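# Press the button matching each uncovered tile

## Task

Three flaps open automatically one after another, each only for a few seconds, the first a few seconds into the try. Whenever a flap is open, push the button whose label matches the tile that flap reveals fully down before it shuts. Each label sits between its button and the flaps. The try fails if any flap is missed, if a wrong button is pressed while a flap is open, or if a button that does not match is still down when a flap starts opening, including one left pressed from the previous flap. It also fails if a flap is blocked from opening or closing fully, a shut flap is lifted, or a moving flap is pushed along. The try closes a few seconds after the last flap shuts.

## Robot and tools

Robot: two arms, left_arm and right_arm, mounted facing each other across a table. Each has a two-finger parallel gripper and a wrist camera. The left_arm base is on the +y side, at about (-0.035, +0.461, +0.039) m; the right_arm base is at about (-0.030, -0.469, +0.039) m. The arm names do not match the left and right sides of the images.

Scene frame: the origin is roughly between the bases. +z points up and the table top is at z = +0.020 m. Results give each gripper's end_effector_position in metres, end_effector_quat_wxyz, and velocities in m/s and rad/s, all in this frame. The reported point is midway between the fingers, 3 to 4 cm behind the tips. Fingers point along the gripper's +x axis and close along its y axis. Reported poses can be a few cm off, more at long reach.

Row format (shared by execute_actions and move): one flat list of 14 numbers covering both arms. The first 7 are left_arm: dx, dy, dz, rx, ry, rz, opening. The next 7 are right_arm in the same order. Always send all 14, even if one arm stays still.
- dx to rz are an offset, not a pose. They count from that arm's Hand target as it stood when the action or move began, and are expressed in that Hand target's own axes, not the scene frame.
- Scale is 1.0 = 0.6 m of translation or 180 degrees of rotation; the range is -1 to 1.
- rx, ry, rz together form one rotation vector.
- Opening is absolute, not an offset: +1 is fully open (0.080 m), and about -0.78 brings empty fingers together; going lower adds nothing. Full closing takes at least about 0.6 s.
- Sending zeros for an arm's six pose numbers keeps it at its Hand target. Repeating a nonzero offset in a new call moves the arm further again.

execute_actions(actions, cameras):
- An empty list returns the current state, with pictures.
- An action is {"rows": [...], "steps": n}, with up to 15 rows and at least 4 steps. Each step lasts 1/30 s. Each row is held for one step, and the last row repeats to fill the remaining steps. Every row counts from the starting Hand target, not from the row before it.
- {"steps": n}, up to 300, on its own is a wait.
- The result arrives 4 steps before the action finishes; the remaining steps run while you reply.
- Pictures come only if cameras are requested: names, or ["all"].

move(target, speed, blend, blocking, cameras):
- Drives each gripper in a straight line to the pose given by one 14-number row, or through a list of up to 15 rows. All offsets in the list count from the same starting Hand targets.
- speed is in m/s, 0.002 to 2.4, default 0.25; turning is capped at twice that value in rad/s.
- blend, in metres, rounds corners between targets in a list.
- blocking=false returns about 0.5 s after the motion starts.
- A move takes at least 0.5 s and at most 10 s. It does not steer around obstacles or the other arm, and grippers can lag behind or overshoot the path.
- The result ends with a "move:" line reporting how each arm finished: done, off_target, moving, held, blocked or fault. Done means within 8 mm and 2 degrees of the target. blocked means something stopped the arm. limits=paced means the command was clipped; limits=held means steps were withheld.

Other tools:
- wait(seconds, 0 to 10) lets time pass without sending anything new.
- stop brakes a running move.
- zoom_image(camera, region [x0,y0,x1,y1], at most 504x504 px) enlarges part of the latest image from cam_high, cam_low, cam_left_wrist or cam_right_wrist. Each image is 896x504.
- read_manual gives licence texts only.
- finished_scene(scene) ends the scene permanently.

Result lines:
- Joint positions: per arm, base outward, with the gripper opening last, in metres.
- grip_measured: finger opening on the command scale.
- Joint torques and External joint torques: estimates of loads and contact.
- Hand target: the pose the next offsets will count from.
- Joint velocities "within noise" means the arm is at rest.
- A MOTOR HOT line appears from 50 °C.
- TORQUE FAULT or OVER-TEMPERATURE FAULT lines mark stopped arms.

Here the flaps open on their own schedule, so prepare first. Locate the flaps, tiles, labels and buttons in the images, then park a gripper above the buttons, clear of the flaps. After each flap opens, read its tile, press the matching button fully, then lift off so that no button stays down when the next flap opens. Never touch the flaps.

Avoid:
- Hard or fast contact with fixed objects.
- Collisions between the arms or their cameras.
- Dropping things, or anything leaving the table.
- Contact torques that reach the joint load limits, which stops that arm for 10 s.
- Long stretched-out holds that heat motors.
- Paths that pass close to an arm's own base.

Commanded orientation is clipped to within 32 degrees of the current one. Friction can leave a gripper short, low or tilted, so check its pose after each move and correct with small offsets.

Each tool is called after "Emit:" by a JSON object that holds its "method" and its "body", one argument or row to a line.

## Session

Emit:
{"method": "execute_actions", "body": {
  "actions": [],
  "cameras": ["all"]
}}

Scene clock: 0.00 s of 3960.00 s.
left_arm: end_effector_position=(-0.3243, +0.4085, +0.1996) grip_measured=+1.000 end_effector_quat_wxyz=(+0.220, -0.170, -0.069, +0.958) | right_arm: end_effector_position=(+0.1166, -0.2444, +0.3461) grip_measured=+1.000 end_effector_quat_wxyz=(+0.963, +0.160, +0.089, +0.200)
Joint positions: left_arm=[-0.927 1.165 0.509 0.038 1.036 0.33 0.08] | right_arm=[-0.082 0.858 0.756 -0.122 1.069 0.55 0.08]
Joint velocities: within noise
Joint torques (N m): no reading
External joint torques (N m): no reading
Heat: left arm: hottest wrist yaw 31 °C (+0.0 °C/min); right arm: hottest wrist yaw 28 °C (+0.0 °C/min).
Hand target: left_arm -0.3246, +0.4083, +0.2013; +0.220, -0.168, -0.067, +0.959 | right_arm +0.1166, -0.2449, +0.3475; +0.962, +0.163, +0.088, +0.200

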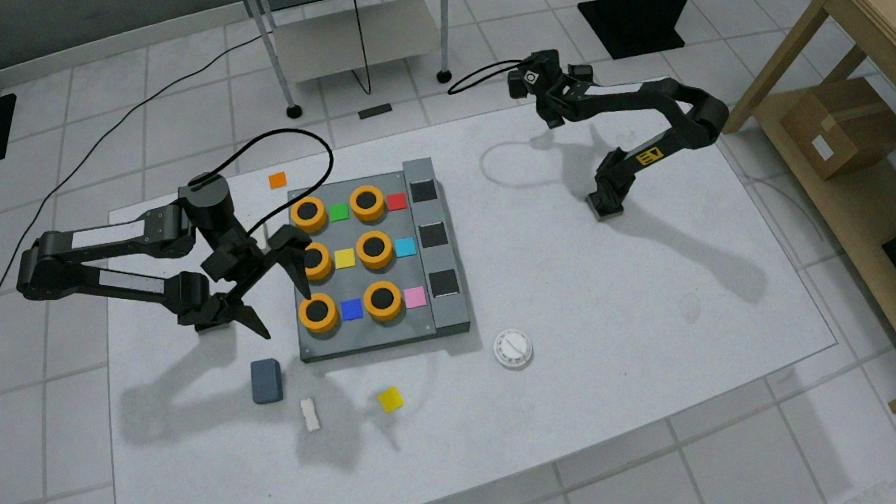

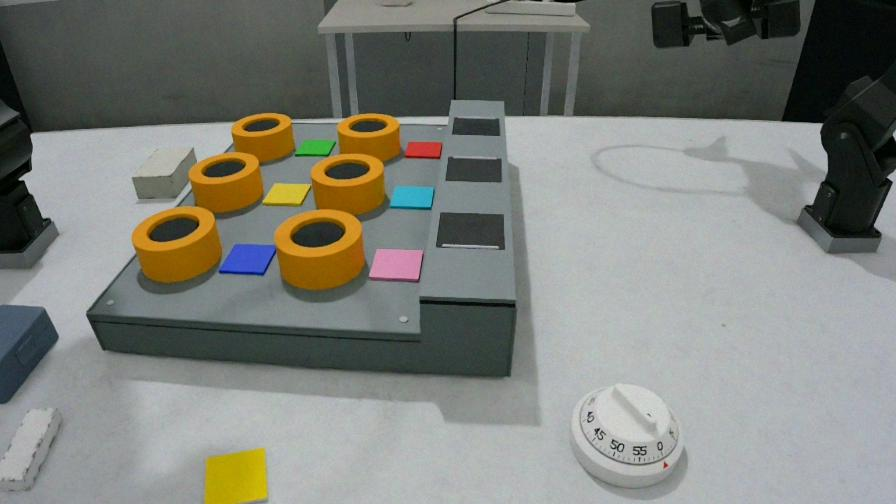

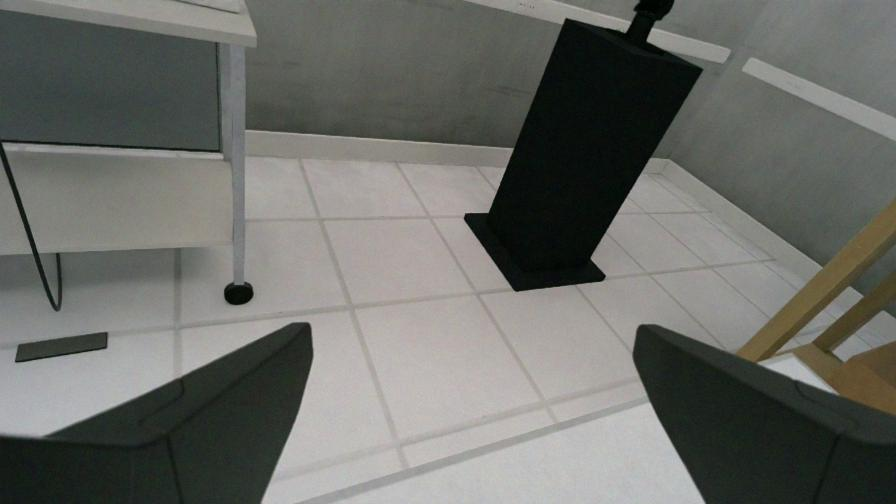

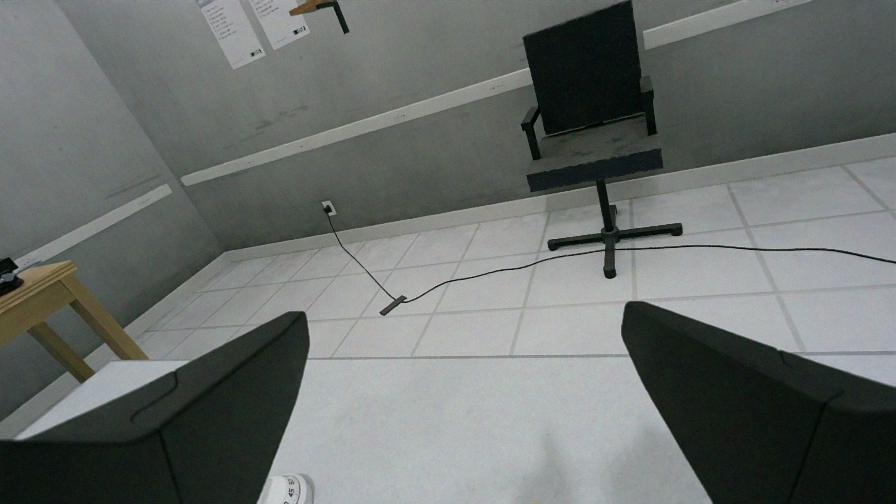

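Emit:
{"method": "zoom_image", "body": {
  "camera": "cam_high",
  "region": [180, 150, 480, 380]
}}

Emit:
{"method": "zoom_image", "body": {
  "camera": "cam_high",
  "region": [490, 40, 740, 230]
}}

Emit:
{"method": "zoom_image", "body": {
  "camera": "cam_low",
  "region": [0, 80, 504, 504]
}}

Emit:
{"method": "zoom_image", "body": {
  "camera": "cam_high",
  "region": [0, 170, 300, 350]
}}

Scaled by 1.680.

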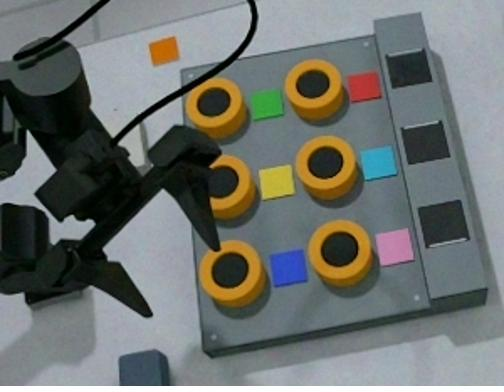

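Scaled by 2.016.

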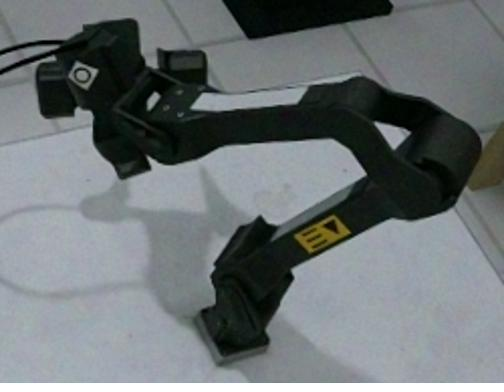

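Scaled by 1.000.

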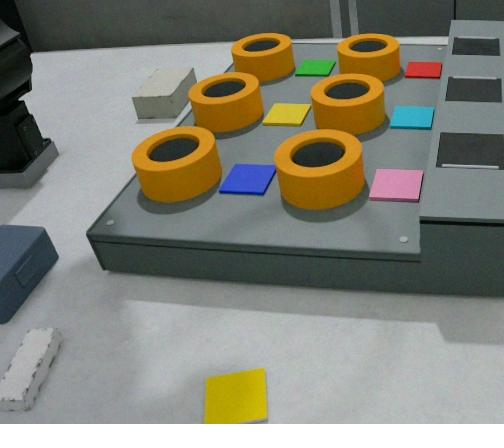

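Scaled by 1.680.

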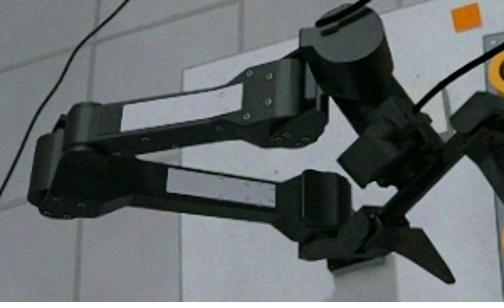

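Emit:
{"method": "move", "body": {
  "target": [0,0,0,0,0,0,1,-0.167,0.165,-0.363,-0.3827,0.4673,0.193,-1],
  "speed": 0.7
}}

Scene clock: 5.73 s of 3960.00 s.
left_arm: end_effector_position=(-0.3243, +0.4085, +0.1996) grip_measured=+1.000 end_effector_quat_wxyz=(+0.220, -0.170, -0.069, +0.958) | right_arm: end_effector_position=(-0.0584, -0.1422, +0.1906) grip_measured=-0.779 end_effector_quat_wxyz=(+0.504, -0.499, +0.500, +0.497)
Joint positions: left_arm=[-0.927 1.165 0.509 0.038 1.036 0.33 0.08] | right_arm=[0.071 1.783 1.575 -1.36 0.006 0.098 0]
Joint velocities: within noise
Joint torques (N m): left_arm=[0.09 -3.52 5.61 1.84 0.36 0.04] | right_arm=[0.3 -6.03 6.09 0.09 -0.16 -0.08]
External joint torques (N m): left_arm=[0.09 -0.33 -0.51 0.55 0.04 0.02] | right_arm=[0.29 1.24 0.4 -0.27 -0.17 -0.08]
Heat: left arm: hottest wrist yaw 31 °C (+0.0 °C/min); right arm: hottest wrist yaw 28 °C (+0.0 °C/min).
Hand target: left_arm -0.3246, +0.4083, +0.2013; +0.220, -0.168, -0.067, +0.959 | right_arm -0.0603, -0.1398, +0.1895; +0.500, -0.500, +0.500, +0.499
Off the commanded pose: left_arm 0.002 m, 0 deg | right_arm 0.003 m, 1 deg.
Kept back: nothing.
move: done

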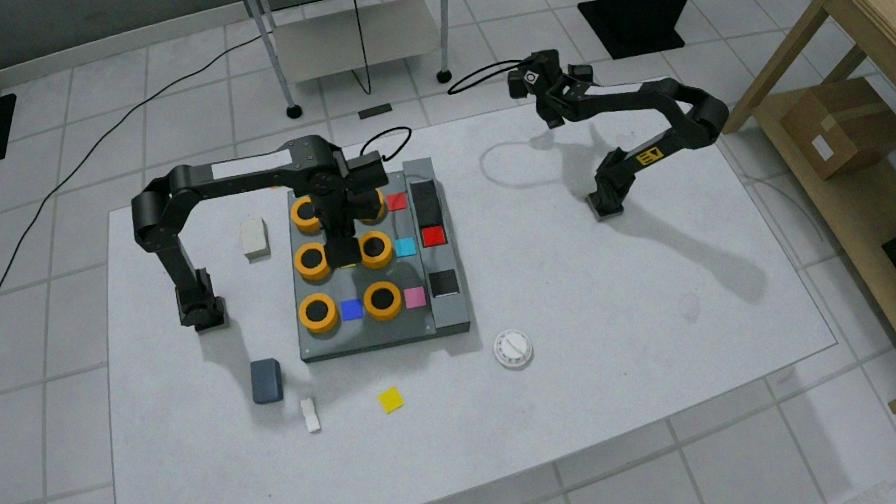

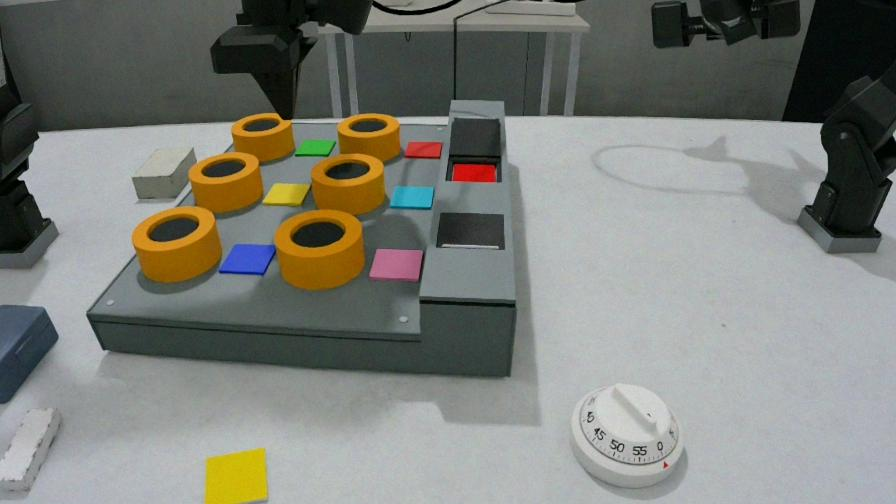

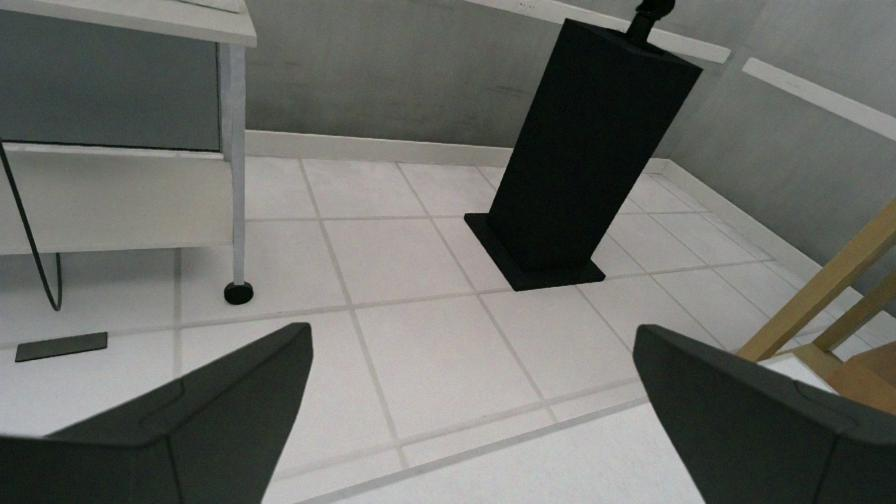

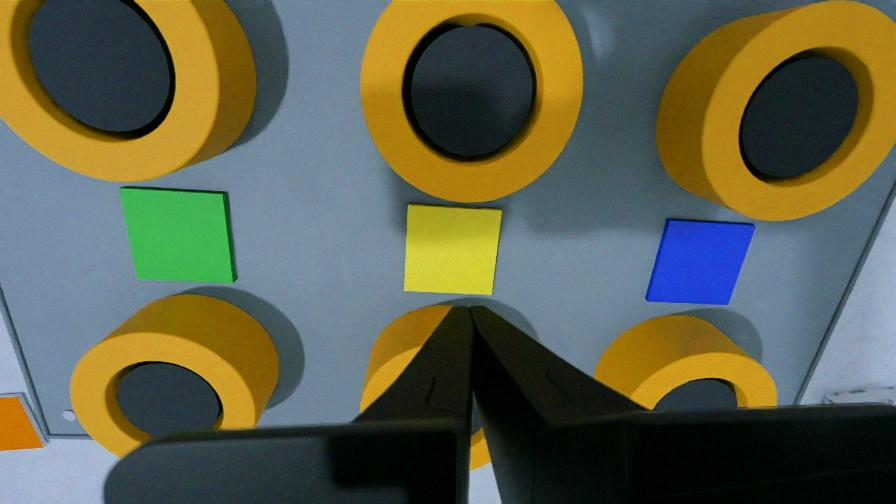

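Emit:
{"method": "move", "body": {
  "target": [0,0,0,0,0,0,1,0.035,0.22,0.1,0,0,0,-1],
  "speed": 0.6
}}

Scene clock: 7.03 s of 3960.00 s.
left_arm: end_effector_position=(-0.3243, +0.4085, +0.1996) grip_measured=+1.000 end_effector_quat_wxyz=(+0.220, -0.170, -0.069, +0.958) | right_arm: end_effector_position=(-0.1915, -0.0818, +0.1723) grip_measured=-0.779 end_effector_quat_wxyz=(+0.500, -0.499, +0.498, +0.504) end_effector_velocity=(-0.002, -0.001, -0.006) end_effector_angular_velocity=(-0.023, -0.002, +0.010)
Joint positions: left_arm=[-0.927 1.165 0.509 0.038 1.036 0.33 0.08] | right_arm=[0.377 2.165 2.041 -1.44 0 0.39 0]
Joint velocities: left_arm=[within noise] | right_arm=[0.002 0.017 0.002 -0.007 -0.007 -0.007 0]
Joint torques (N m): left_arm=[0.08 -3.5 5.62 1.83 0.33 0.04] | right_arm=[-0.06 -8.39 6.02 0.06 0.02 0.21]
External joint torques (N m): left_arm=[0.08 -0.34 -0.46 0.56 0.01 0.03] | right_arm=[-0.07 1.47 0.44 -0.27 0 0.21]
Heat: left arm: hottest wrist pitch 31 °C (+8.5 °C/min); right arm: hottest wrist yaw 28 °C (+0.0 °C/min).
Hand target: left_arm -0.3246, +0.4083, +0.2013; +0.220, -0.168, -0.067, +0.959 | right_arm -0.1923, -0.0797, +0.1685; +0.500, -0.500, +0.500, +0.500
Off the commanded pose: left_arm 0.002 m, 0 deg | right_arm 0.004 m, 1 deg.
Kept back: nothing.
move: done

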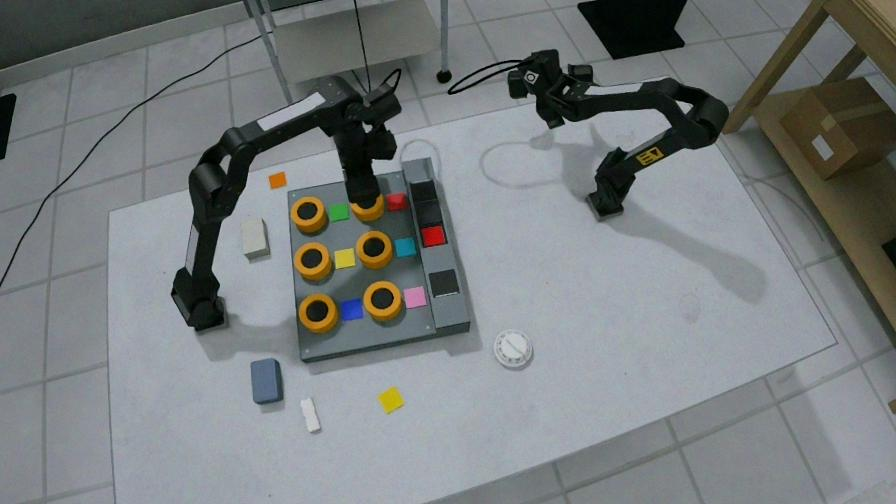

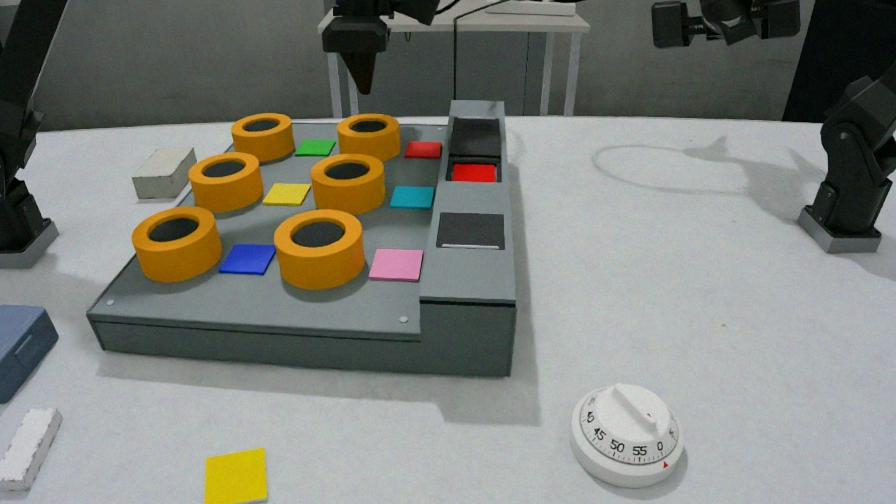

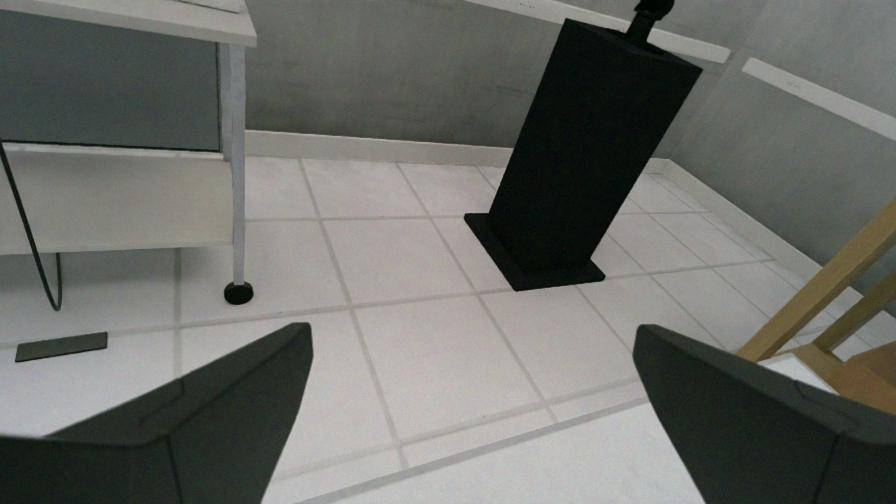

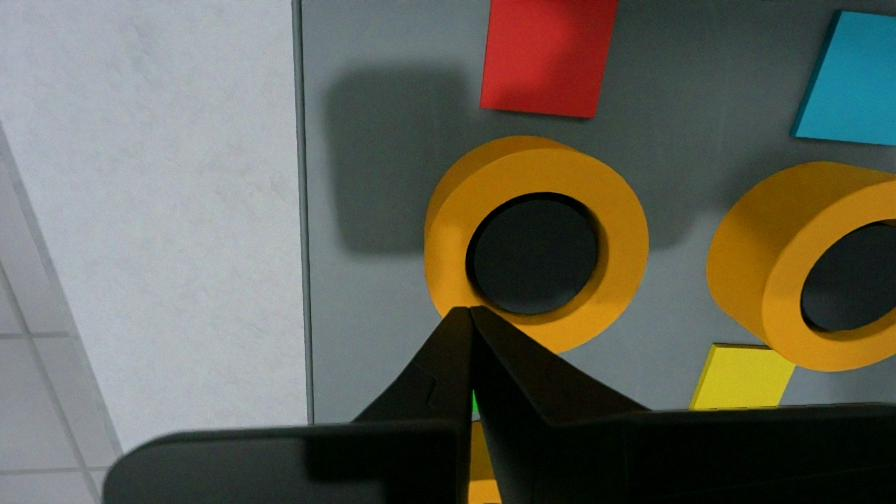

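Emit:
{"method": "move", "body": {
  "target": [
    [0,0,0,0,0,0,1,0.033,-0.052,-0.015,0,0,0,-1],
    [0,0,0,0,0,0,1,0.115,-0.052,-0.015,0,0,0,-1]
  ],
  "speed": [0.3,0.12]
}}

Scene clock: 8.27 s of 3960.00 s.
left_arm: end_effector_position=(-0.3243, +0.4085, +0.1996) grip_measured=+1.000 end_effector_quat_wxyz=(+0.220, -0.170, -0.069, +0.958) | right_arm: end_effector_position=(-0.1623, -0.0876, +0.1293) grip_measured=-0.779 end_effector_quat_wxyz=(+0.509, -0.480, +0.493, +0.517) end_effector_velocity=(+0.001, -0.004, -0.001) end_effector_angular_velocity=(-0.005, +0.006, -0.009)
Joint positions: left_arm=[-0.927 1.165 0.509 0.038 1.036 0.33 0.08] | right_arm=[0.314 2.048 1.689 -1.156 -0.003 0.338 0]
Joint velocities: left_arm=[within noise] | right_arm=[-0.002 -0.012 -0.022 0.007 -0.007 0.007 0]
Joint torques (N m): left_arm=[-0.05 -3.53 5.63 1.86 0.35 0.05] | right_arm=[0 -3.32 2.1 2.52 0.12 -0.15]
External joint torques (N m): left_arm=[-0.07 -0.44 -0.43 0.6 0.04 0.04] | right_arm=[-0.08 5.88 -3.63 2.06 0.11 -0.15]
Heat: left arm: hottest wrist pitch 31 °C (+7.3 °C/min); right arm: hottest wrist yaw 28 °C (+0.0 °C/min).
Hand target: left_arm -0.3246, +0.4083, +0.2013; +0.220, -0.168, -0.067, +0.959 | right_arm -0.1611, -0.0887, +0.0996; +0.500, -0.500, +0.500, +0.500
Off the commanded pose: left_arm 0.002 m, 0 deg | right_arm 0.030 m, 3 deg.
Kept back: nothing.
move: off_target (right_arm)

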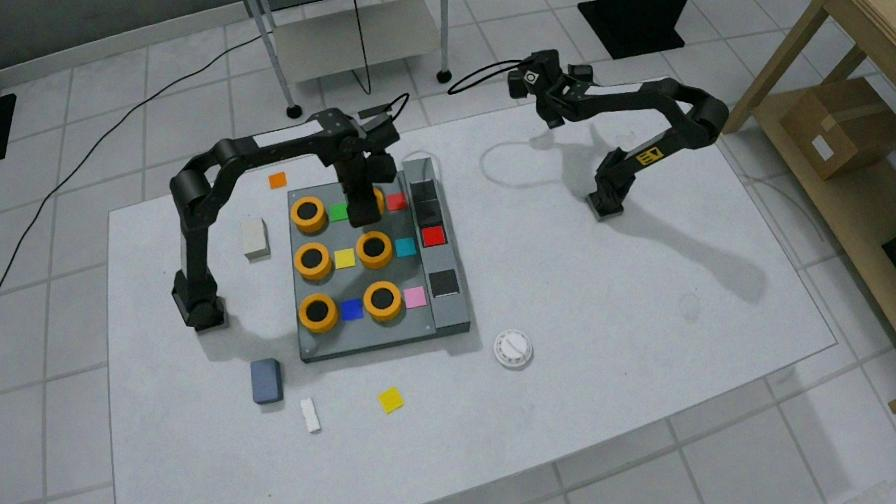

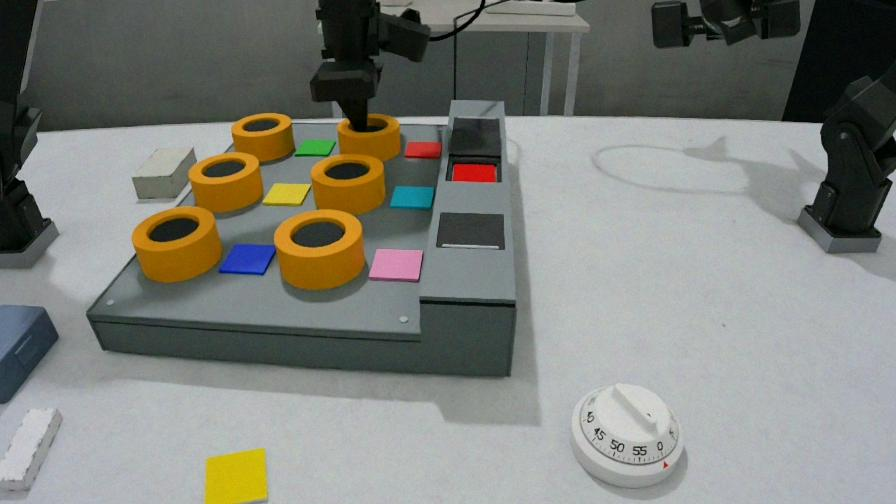

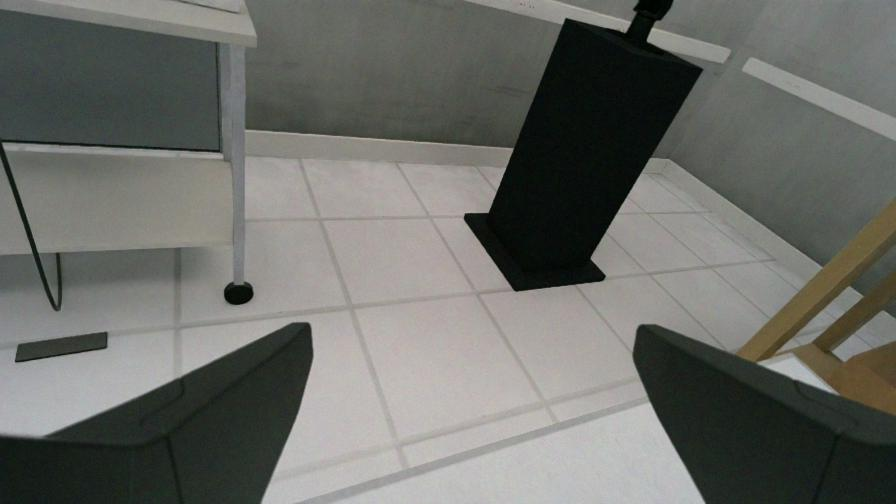

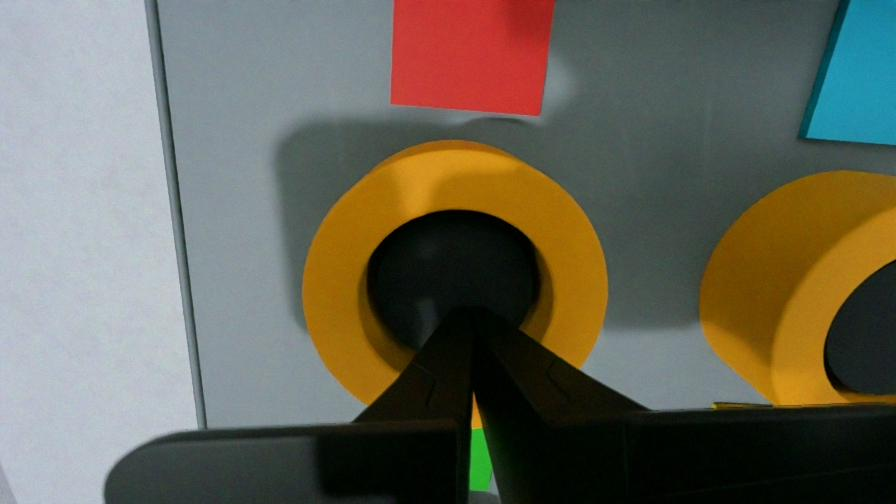

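Emit:
{"method": "move", "body": {
  "target": [
    [0,0,0,0,0,0,1,-0.06,0.01,0.012,0,0,0,-1],
    [0,0,0,0,0,0,1,0.0,0.01,0.012,0,0,0,-1]
  ],
  "speed": [0.3,0.12]
}}

Scene clock: 9.33 s of 3960.00 s.
left_arm: end_effector_position=(-0.3243, +0.4085, +0.1996) grip_measured=+1.000 end_effector_quat_wxyz=(+0.220, -0.170, -0.069, +0.958) | right_arm: end_effector_position=(-0.1663, -0.0800, +0.1299) grip_measured=-0.779 end_effector_quat_wxyz=(+0.508, -0.481, +0.492, +0.518) end_effector_velocity=(+0.001, -0.002, +0.002) end_effector_angular_velocity=(+0.005, +0.009, +0.005)
Joint positions: left_arm=[-0.927 1.165 0.509 0.038 1.036 0.33 0.08] | right_arm=[0.318 2.082 1.743 -1.175 -0.002 0.338 0]
Joint velocities: left_arm=[within noise] | right_arm=[-0.002 -0.017 -0.017 0.007 -0.007 -0.007 0]
Joint torques (N m): left_arm=[0.01 -3.48 5.65 1.86 0.37 0.03] | right_arm=[0.35 -3.45 2.09 2.52 0.08 0.11]
External joint torques (N m): left_arm=[-0.01 -0.33 -0.44 0.59 0.06 0.02] | right_arm=[0.35 5.98 -3.64 2.08 0.07 0.11]
Heat: left arm: hottest wrist pitch 31 °C (+6.4 °C/min); right arm: hottest wrist yaw 28 °C (+0.0 °C/min).
Hand target: left_arm -0.3246, +0.4083, +0.2013; +0.220, -0.168, -0.067, +0.959 | right_arm -0.1670, -0.0815, +0.0995; +0.500, -0.500, +0.500, +0.500
Off the commanded pose: left_arm 0.002 m, 0 deg | right_arm 0.030 m, 3 deg.
Kept back: nothing.
move: off_target (right_arm)

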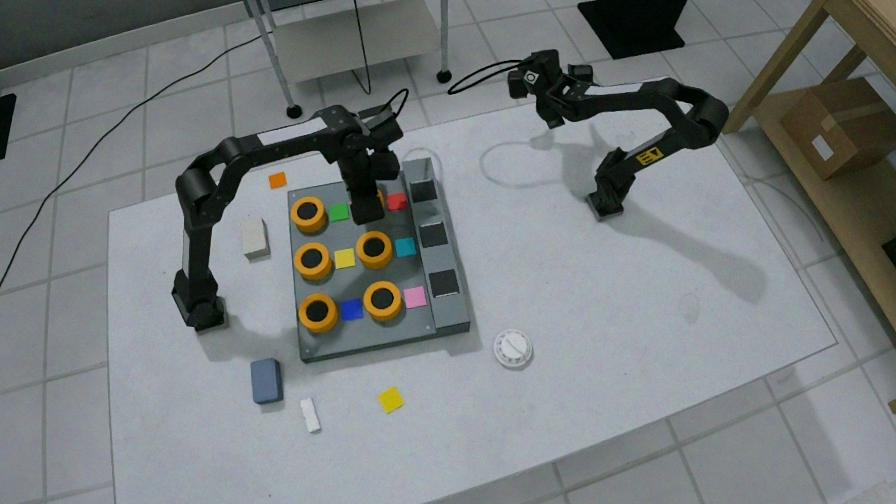

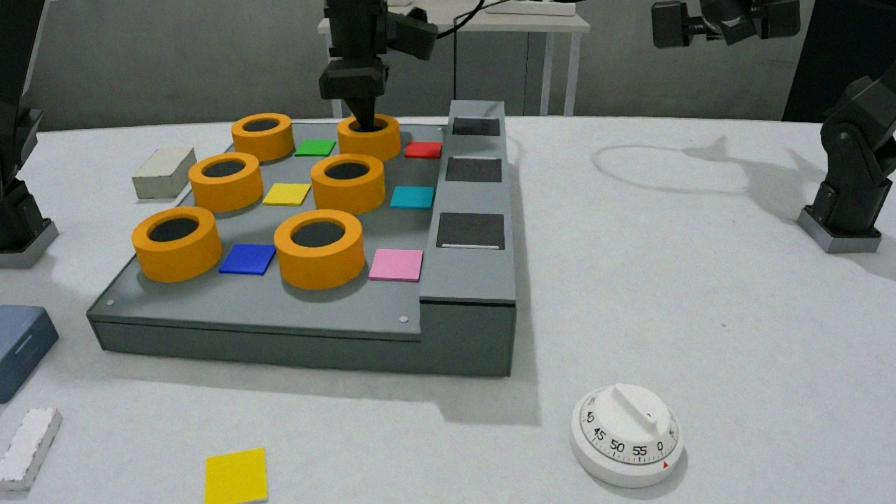

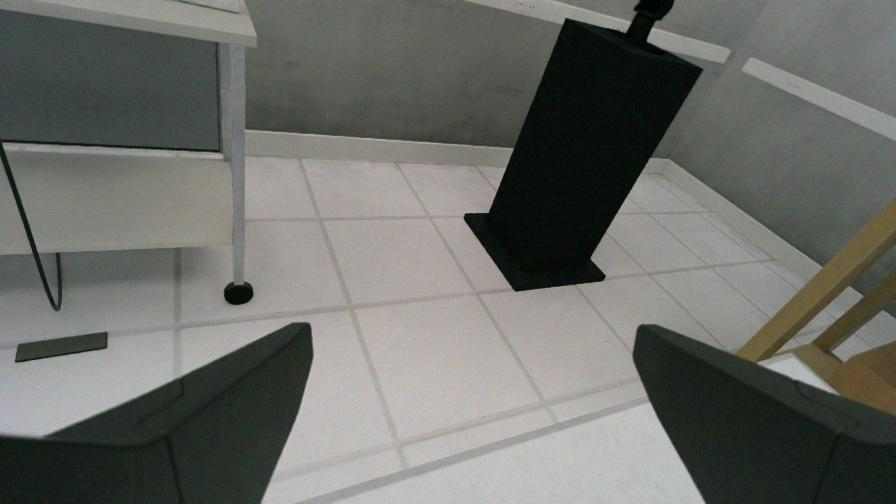

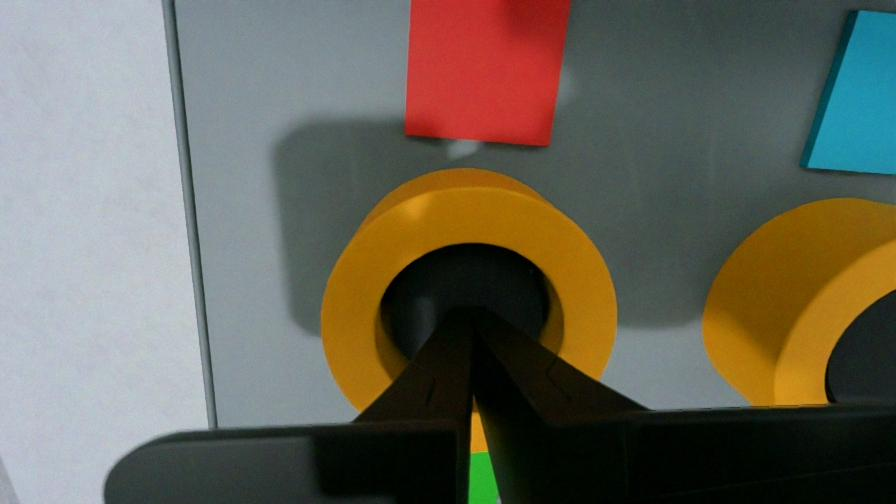

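Emit:
{"method": "move", "body": {
  "target": [
    [0,0,0,0,0,0,1,-0.121,0,0,0,0,0,-1],
    [0,0,0,0,0,0,1,-0.121,-0.187,-0.131,0,0,0,-1]
  ],
  "speed": [0.25,0.4],
  "blend": 0.02,
  "cameras": ["cam_low","cam_high","cam_right_wrist"]
}}

Scene clock: 10.97 s of 3960.00 s.
left_arm: end_effector_position=(-0.3243, +0.4085, +0.1996) grip_measured=+1.000 end_effector_quat_wxyz=(+0.220, -0.170, -0.069, +0.958) | right_arm: end_effector_position=(-0.0548, -0.1584, +0.1703) grip_measured=-0.779 end_effector_quat_wxyz=(+0.501, -0.502, +0.502, +0.496)
Joint positions: left_arm=[-0.927 1.165 0.509 0.038 1.036 0.33 0.08] | right_arm=[0.064 1.73 1.431 -1.28 0.005 0.087 0]
Joint velocities: within noise
Joint torques (N m): left_arm=[0.04 -3.53 5.62 1.86 0.35 0.03] | right_arm=[-0.04 -8.26 4.09 0.35 -0.12 -0.14]
External joint torques (N m): left_arm=[0.03 -0.36 -0.49 0.58 0.03 0.02] | right_arm=[-0.04 -1.4 -1.55 0.02 -0.12 -0.14]
Heat: left arm: hottest wrist pitch 31 °C (+5.5 °C/min); right arm: hottest wrist pitch 28 °C (+10.9 °C/min).
Hand target: left_arm -0.3246, +0.4083, +0.2013; +0.220, -0.168, -0.067, +0.959 | right_arm -0.0549, -0.1602, +0.1722; +0.500, -0.500, +0.500, +0.500
Off the commanded pose: left_arm 0.002 m, 0 deg | right_arm 0.003 m, 1 deg.
Kept back: nothing.
move: done
Images, in order (width x height): cam_high 896x504, cam_low 896x504, cam_right_wrist 896x504.

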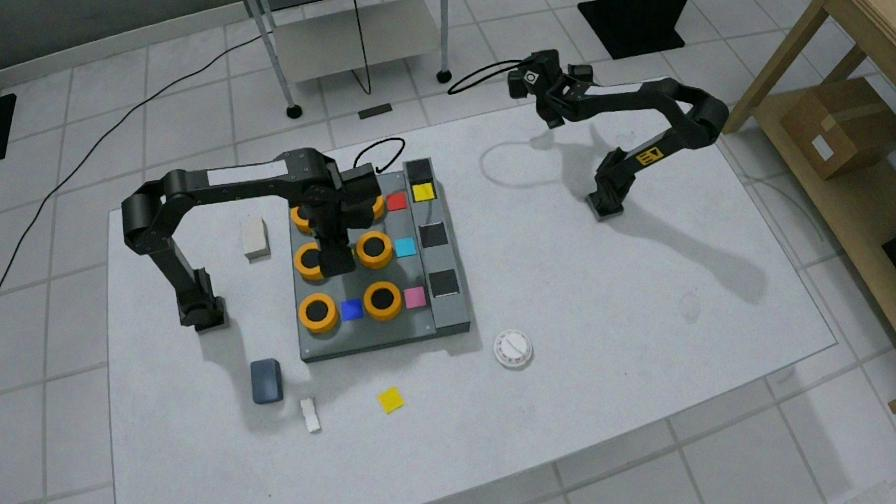

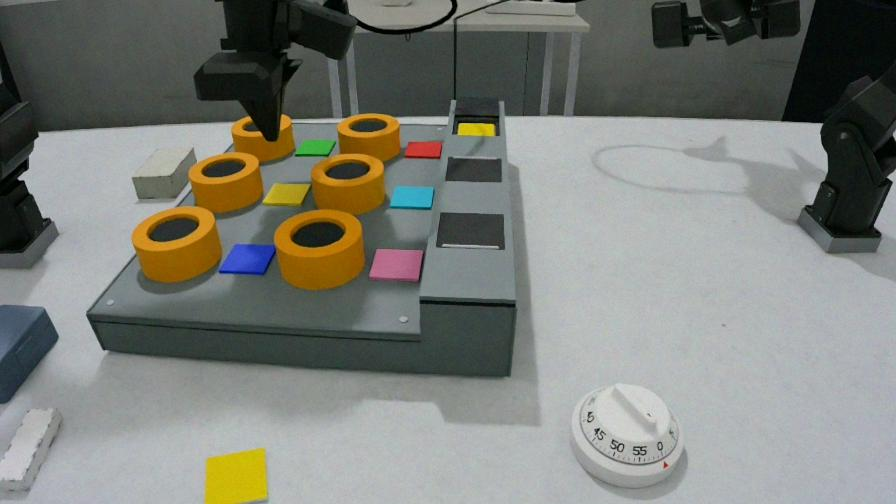

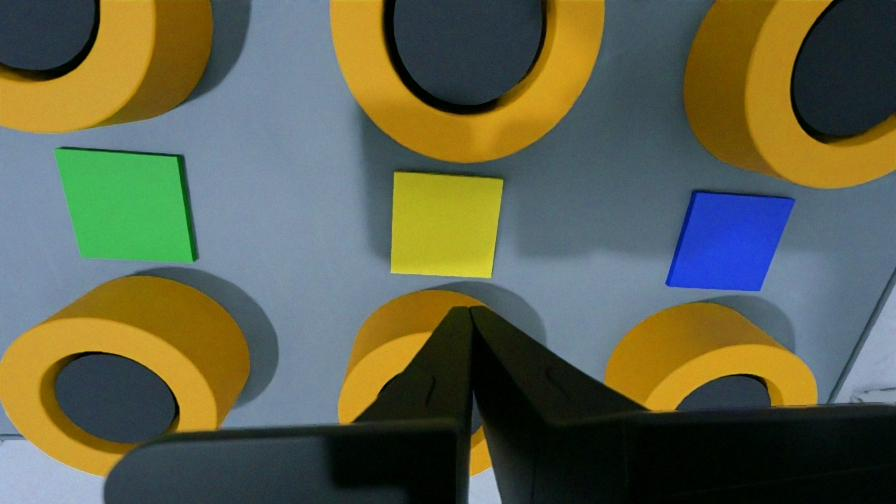

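Emit:
{"method": "move", "body": {
  "target": [
    [0,0,0,0,0,0,1,0.0,0.02,-0.098,0,0,0,-1],
    [0,0,0,0,0,0,1,0.107,0.02,-0.098,0,0,0,-1]
  ],
  "speed": [0.25,0.15],
  "cameras": ["cam_low","cam_high","cam_right_wrist"]
}}

Scene clock: 12.50 s of 3960.00 s.
left_arm: end_effector_position=(-0.3243, +0.4085, +0.1996) grip_measured=+1.000 end_effector_quat_wxyz=(+0.220, -0.170, -0.069, +0.958) | right_arm: end_effector_position=(-0.0663, -0.2131, +0.1268) grip_measured=-0.779 end_effector_quat_wxyz=(+0.512, -0.486, +0.487, +0.514)
Joint positions: left_arm=[-0.927 1.165 0.509 0.038 1.036 0.33 0.08] | right_arm=[0.126 1.505 1.019 -1.032 0.004 0.142 0]
Joint velocities: within noise
Joint torques (N m): left_arm=[0.08 -3.53 5.6 1.84 0.35 0.02] | right_arm=[0.32 -1.06 1.23 1.92 -0.12 0.19]
External joint torques (N m): left_arm=[0.07 -0.38 -0.49 0.56 0.03 0.01] | right_arm=[0.33 4.12 -4.45 1.46 -0.13 0.19]
Heat: left arm: hottest wrist pitch 31 °C (+4.8 °C/min); right arm: hottest wrist pitch 28 °C (+9.6 °C/min).
Hand target: left_arm -0.3246, +0.4083, +0.2013; +0.220, -0.168, -0.067, +0.959 | right_arm -0.0669, -0.2190, +0.1080; +0.500, -0.500, +0.500, +0.500
Off the commanded pose: left_arm 0.002 m, 0 deg | right_arm 0.020 m, 3 deg.
Kept back: nothing.
move: off_target (right_arm)
Images, in order (width x height): cam_high 896x504, cam_low 896x504, cam_right_wrist 896x504.

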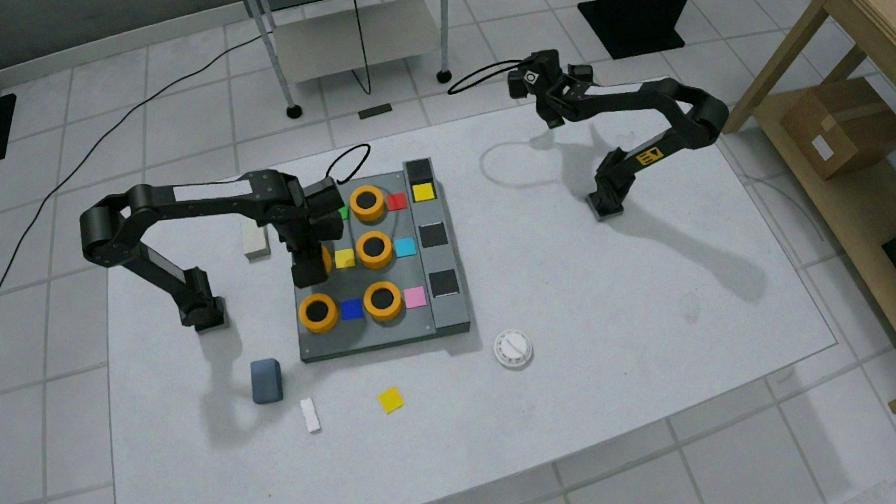

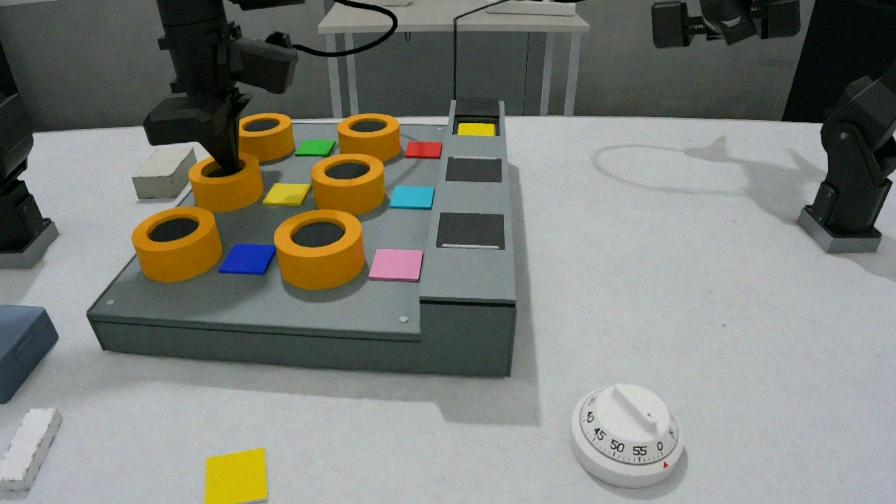

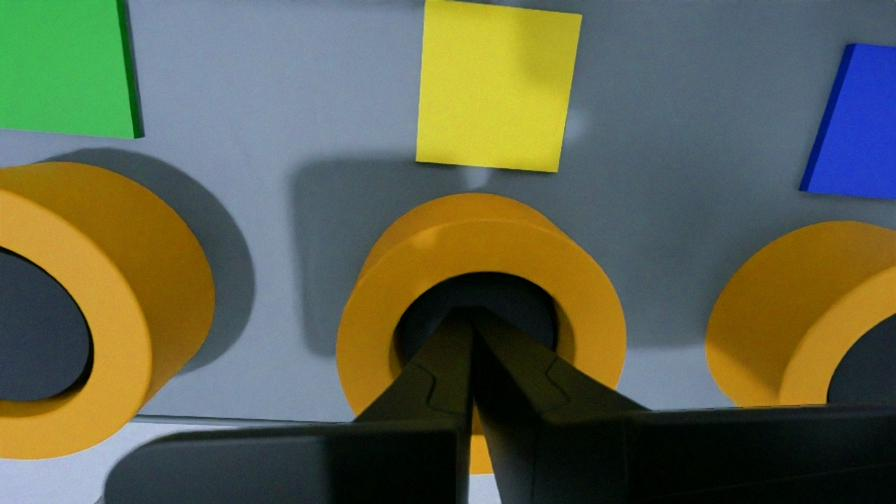

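Emit:
{"method": "move", "body": {
  "target": [
    [0,0,0,0,0,0,1,0.018,0,0,0,0,0,-1],
    [0,0,0,0,0,0,1,0.018,0,0,0,0,0,-1]
  ],
  "speed": 0.15,
  "cameras": ["cam_low"]
}}

Emit:
{"method": "move", "body": {
  "target": [
    [0,0,0,0,0,0,1,-0.107,0,0,0,0,0,-1],
    [0,0,0,0,0,0,1,-0.107,-0.02,0.098,0,0,0,-1]
  ],
  "speed": [0.25,0.4],
  "blend": 0.02,
  "cameras": ["cam_low","cam_high","cam_right_wrist"]
}}

Scene clock: 13.43 s of 3960.00 s.
left_arm: end_effector_position=(-0.3243, +0.4085, +0.1996) grip_measured=+1.000 end_effector_quat_wxyz=(+0.220, -0.170, -0.069, +0.958) | right_arm: end_effector_position=(-0.0663, -0.2130, +0.1240) grip_measured=-0.779 end_effector_quat_wxyz=(+0.515, -0.481, +0.483, +0.519) end_effector_velocity=(-0.003, +0.009, -0.001) end_effector_angular_velocity=(+0.045, +0.012, +0.025)
Joint positions: left_arm=[-0.927 1.165 0.509 0.038 1.036 0.33 0.08] | right_arm=[0.126 1.494 0.997 -1.004 0.004 0.142 0]
Joint velocities: left_arm=[within noise] | right_arm=[0.002 -0.002 -0.007 0.051 -0.007 -0.022 0]
Joint torques (N m): left_arm=[0.06 -3.52 5.57 1.85 0.36 0.04] | right_arm=[0.27 1.11 0.41 3.01 -0.09 0.19]
External joint torques (N m): left_arm=[0.04 -0.38 -0.53 0.57 0.05 0.02] | right_arm=[0.27 6.14 -5.32 2.59 -0.1 0.19]
Heat: left arm: hottest wrist pitch 31 °C (+4.5 °C/min); right arm: hottest wrist pitch 28 °C (+8.9 °C/min).
Hand target: left_arm -0.3246, +0.4083, +0.2013; +0.220, -0.168, -0.067, +0.959 | right_arm -0.0669, -0.2189, +0.0973; +0.500, -0.500, +0.500, +0.500
Off the commanded pose: left_arm 0.002 m, 0 deg | right_arm 0.027 m, 4 deg.
Kept back: nothing.
move: off_target (right_arm)
Images, in order (width x height): cam_low 896x504.

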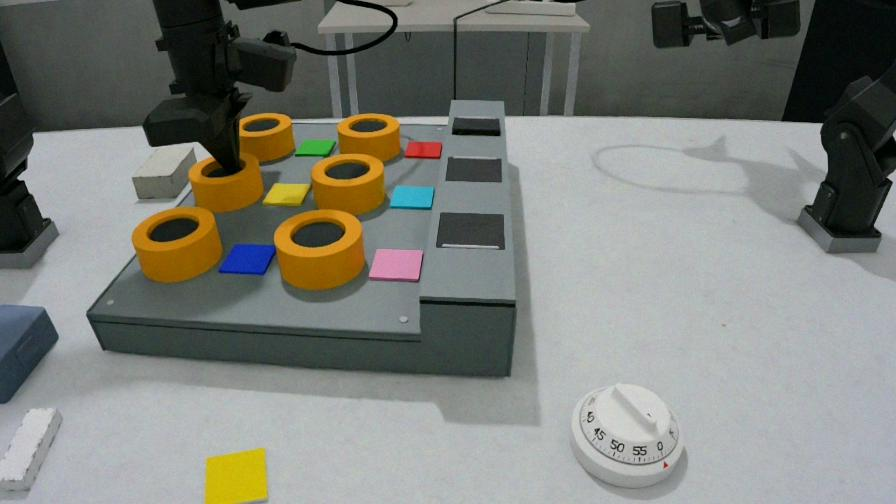

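Scene clock: 14.47 s of 3960.00 s.
left_arm: end_effector_position=(-0.3243, +0.4085, +0.1996) grip_measured=+1.000 end_effector_quat_wxyz=(+0.220, -0.170, -0.069, +0.958) | right_arm: end_effector_position=(-0.0548, -0.1627, +0.1621) grip_measured=-0.779 end_effector_quat_wxyz=(+0.503, -0.500, +0.499, +0.499)
Joint positions: left_arm=[-0.927 1.165 0.509 0.038 1.036 0.33 0.08] | right_arm=[0.065 1.707 1.373 -1.234 0.004 0.087 0]
Joint velocities: within noise
Joint torques (N m): left_arm=[0.04 -3.53 5.65 1.86 0.38 0.05] | right_arm=[-0.13 -5.49 6 0.06 -0.11 -0.12]
External joint torques (N m): left_arm=[0.03 -0.37 -0.43 0.59 0.06 0.04] | right_arm=[-0.13 1.18 0.32 -0.3 -0.11 -0.12]
Heat: left arm: hottest wrist pitch 31 °C (+4.1 °C/min); right arm: hottest wrist pitch 28 °C (+8.3 °C/min).
Hand target: left_arm -0.3246, +0.4083, +0.2013; +0.220, -0.168, -0.067, +0.959 | right_arm -0.0549, -0.1602, +0.1615; +0.500, -0.500, +0.500, +0.500
Off the commanded pose: left_arm 0.002 m, 0 deg | right_arm 0.003 m, 0 deg.
Kept back: nothing.
move: done
Images, in order (width x height): cam_high 896x504, cam_low 896x504, cam_right_wrist 896x504.

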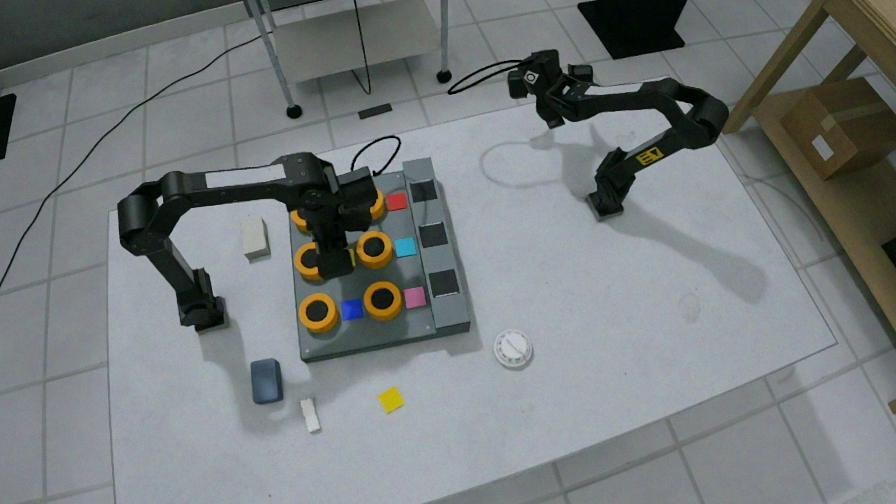

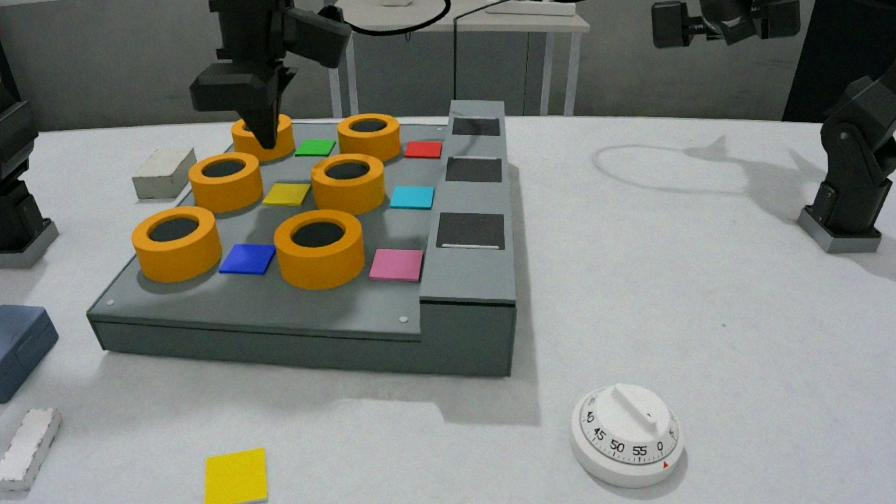

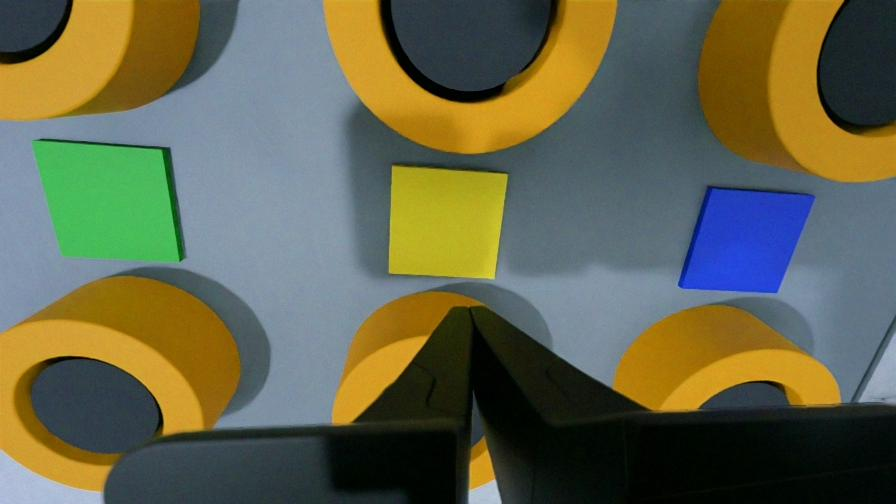

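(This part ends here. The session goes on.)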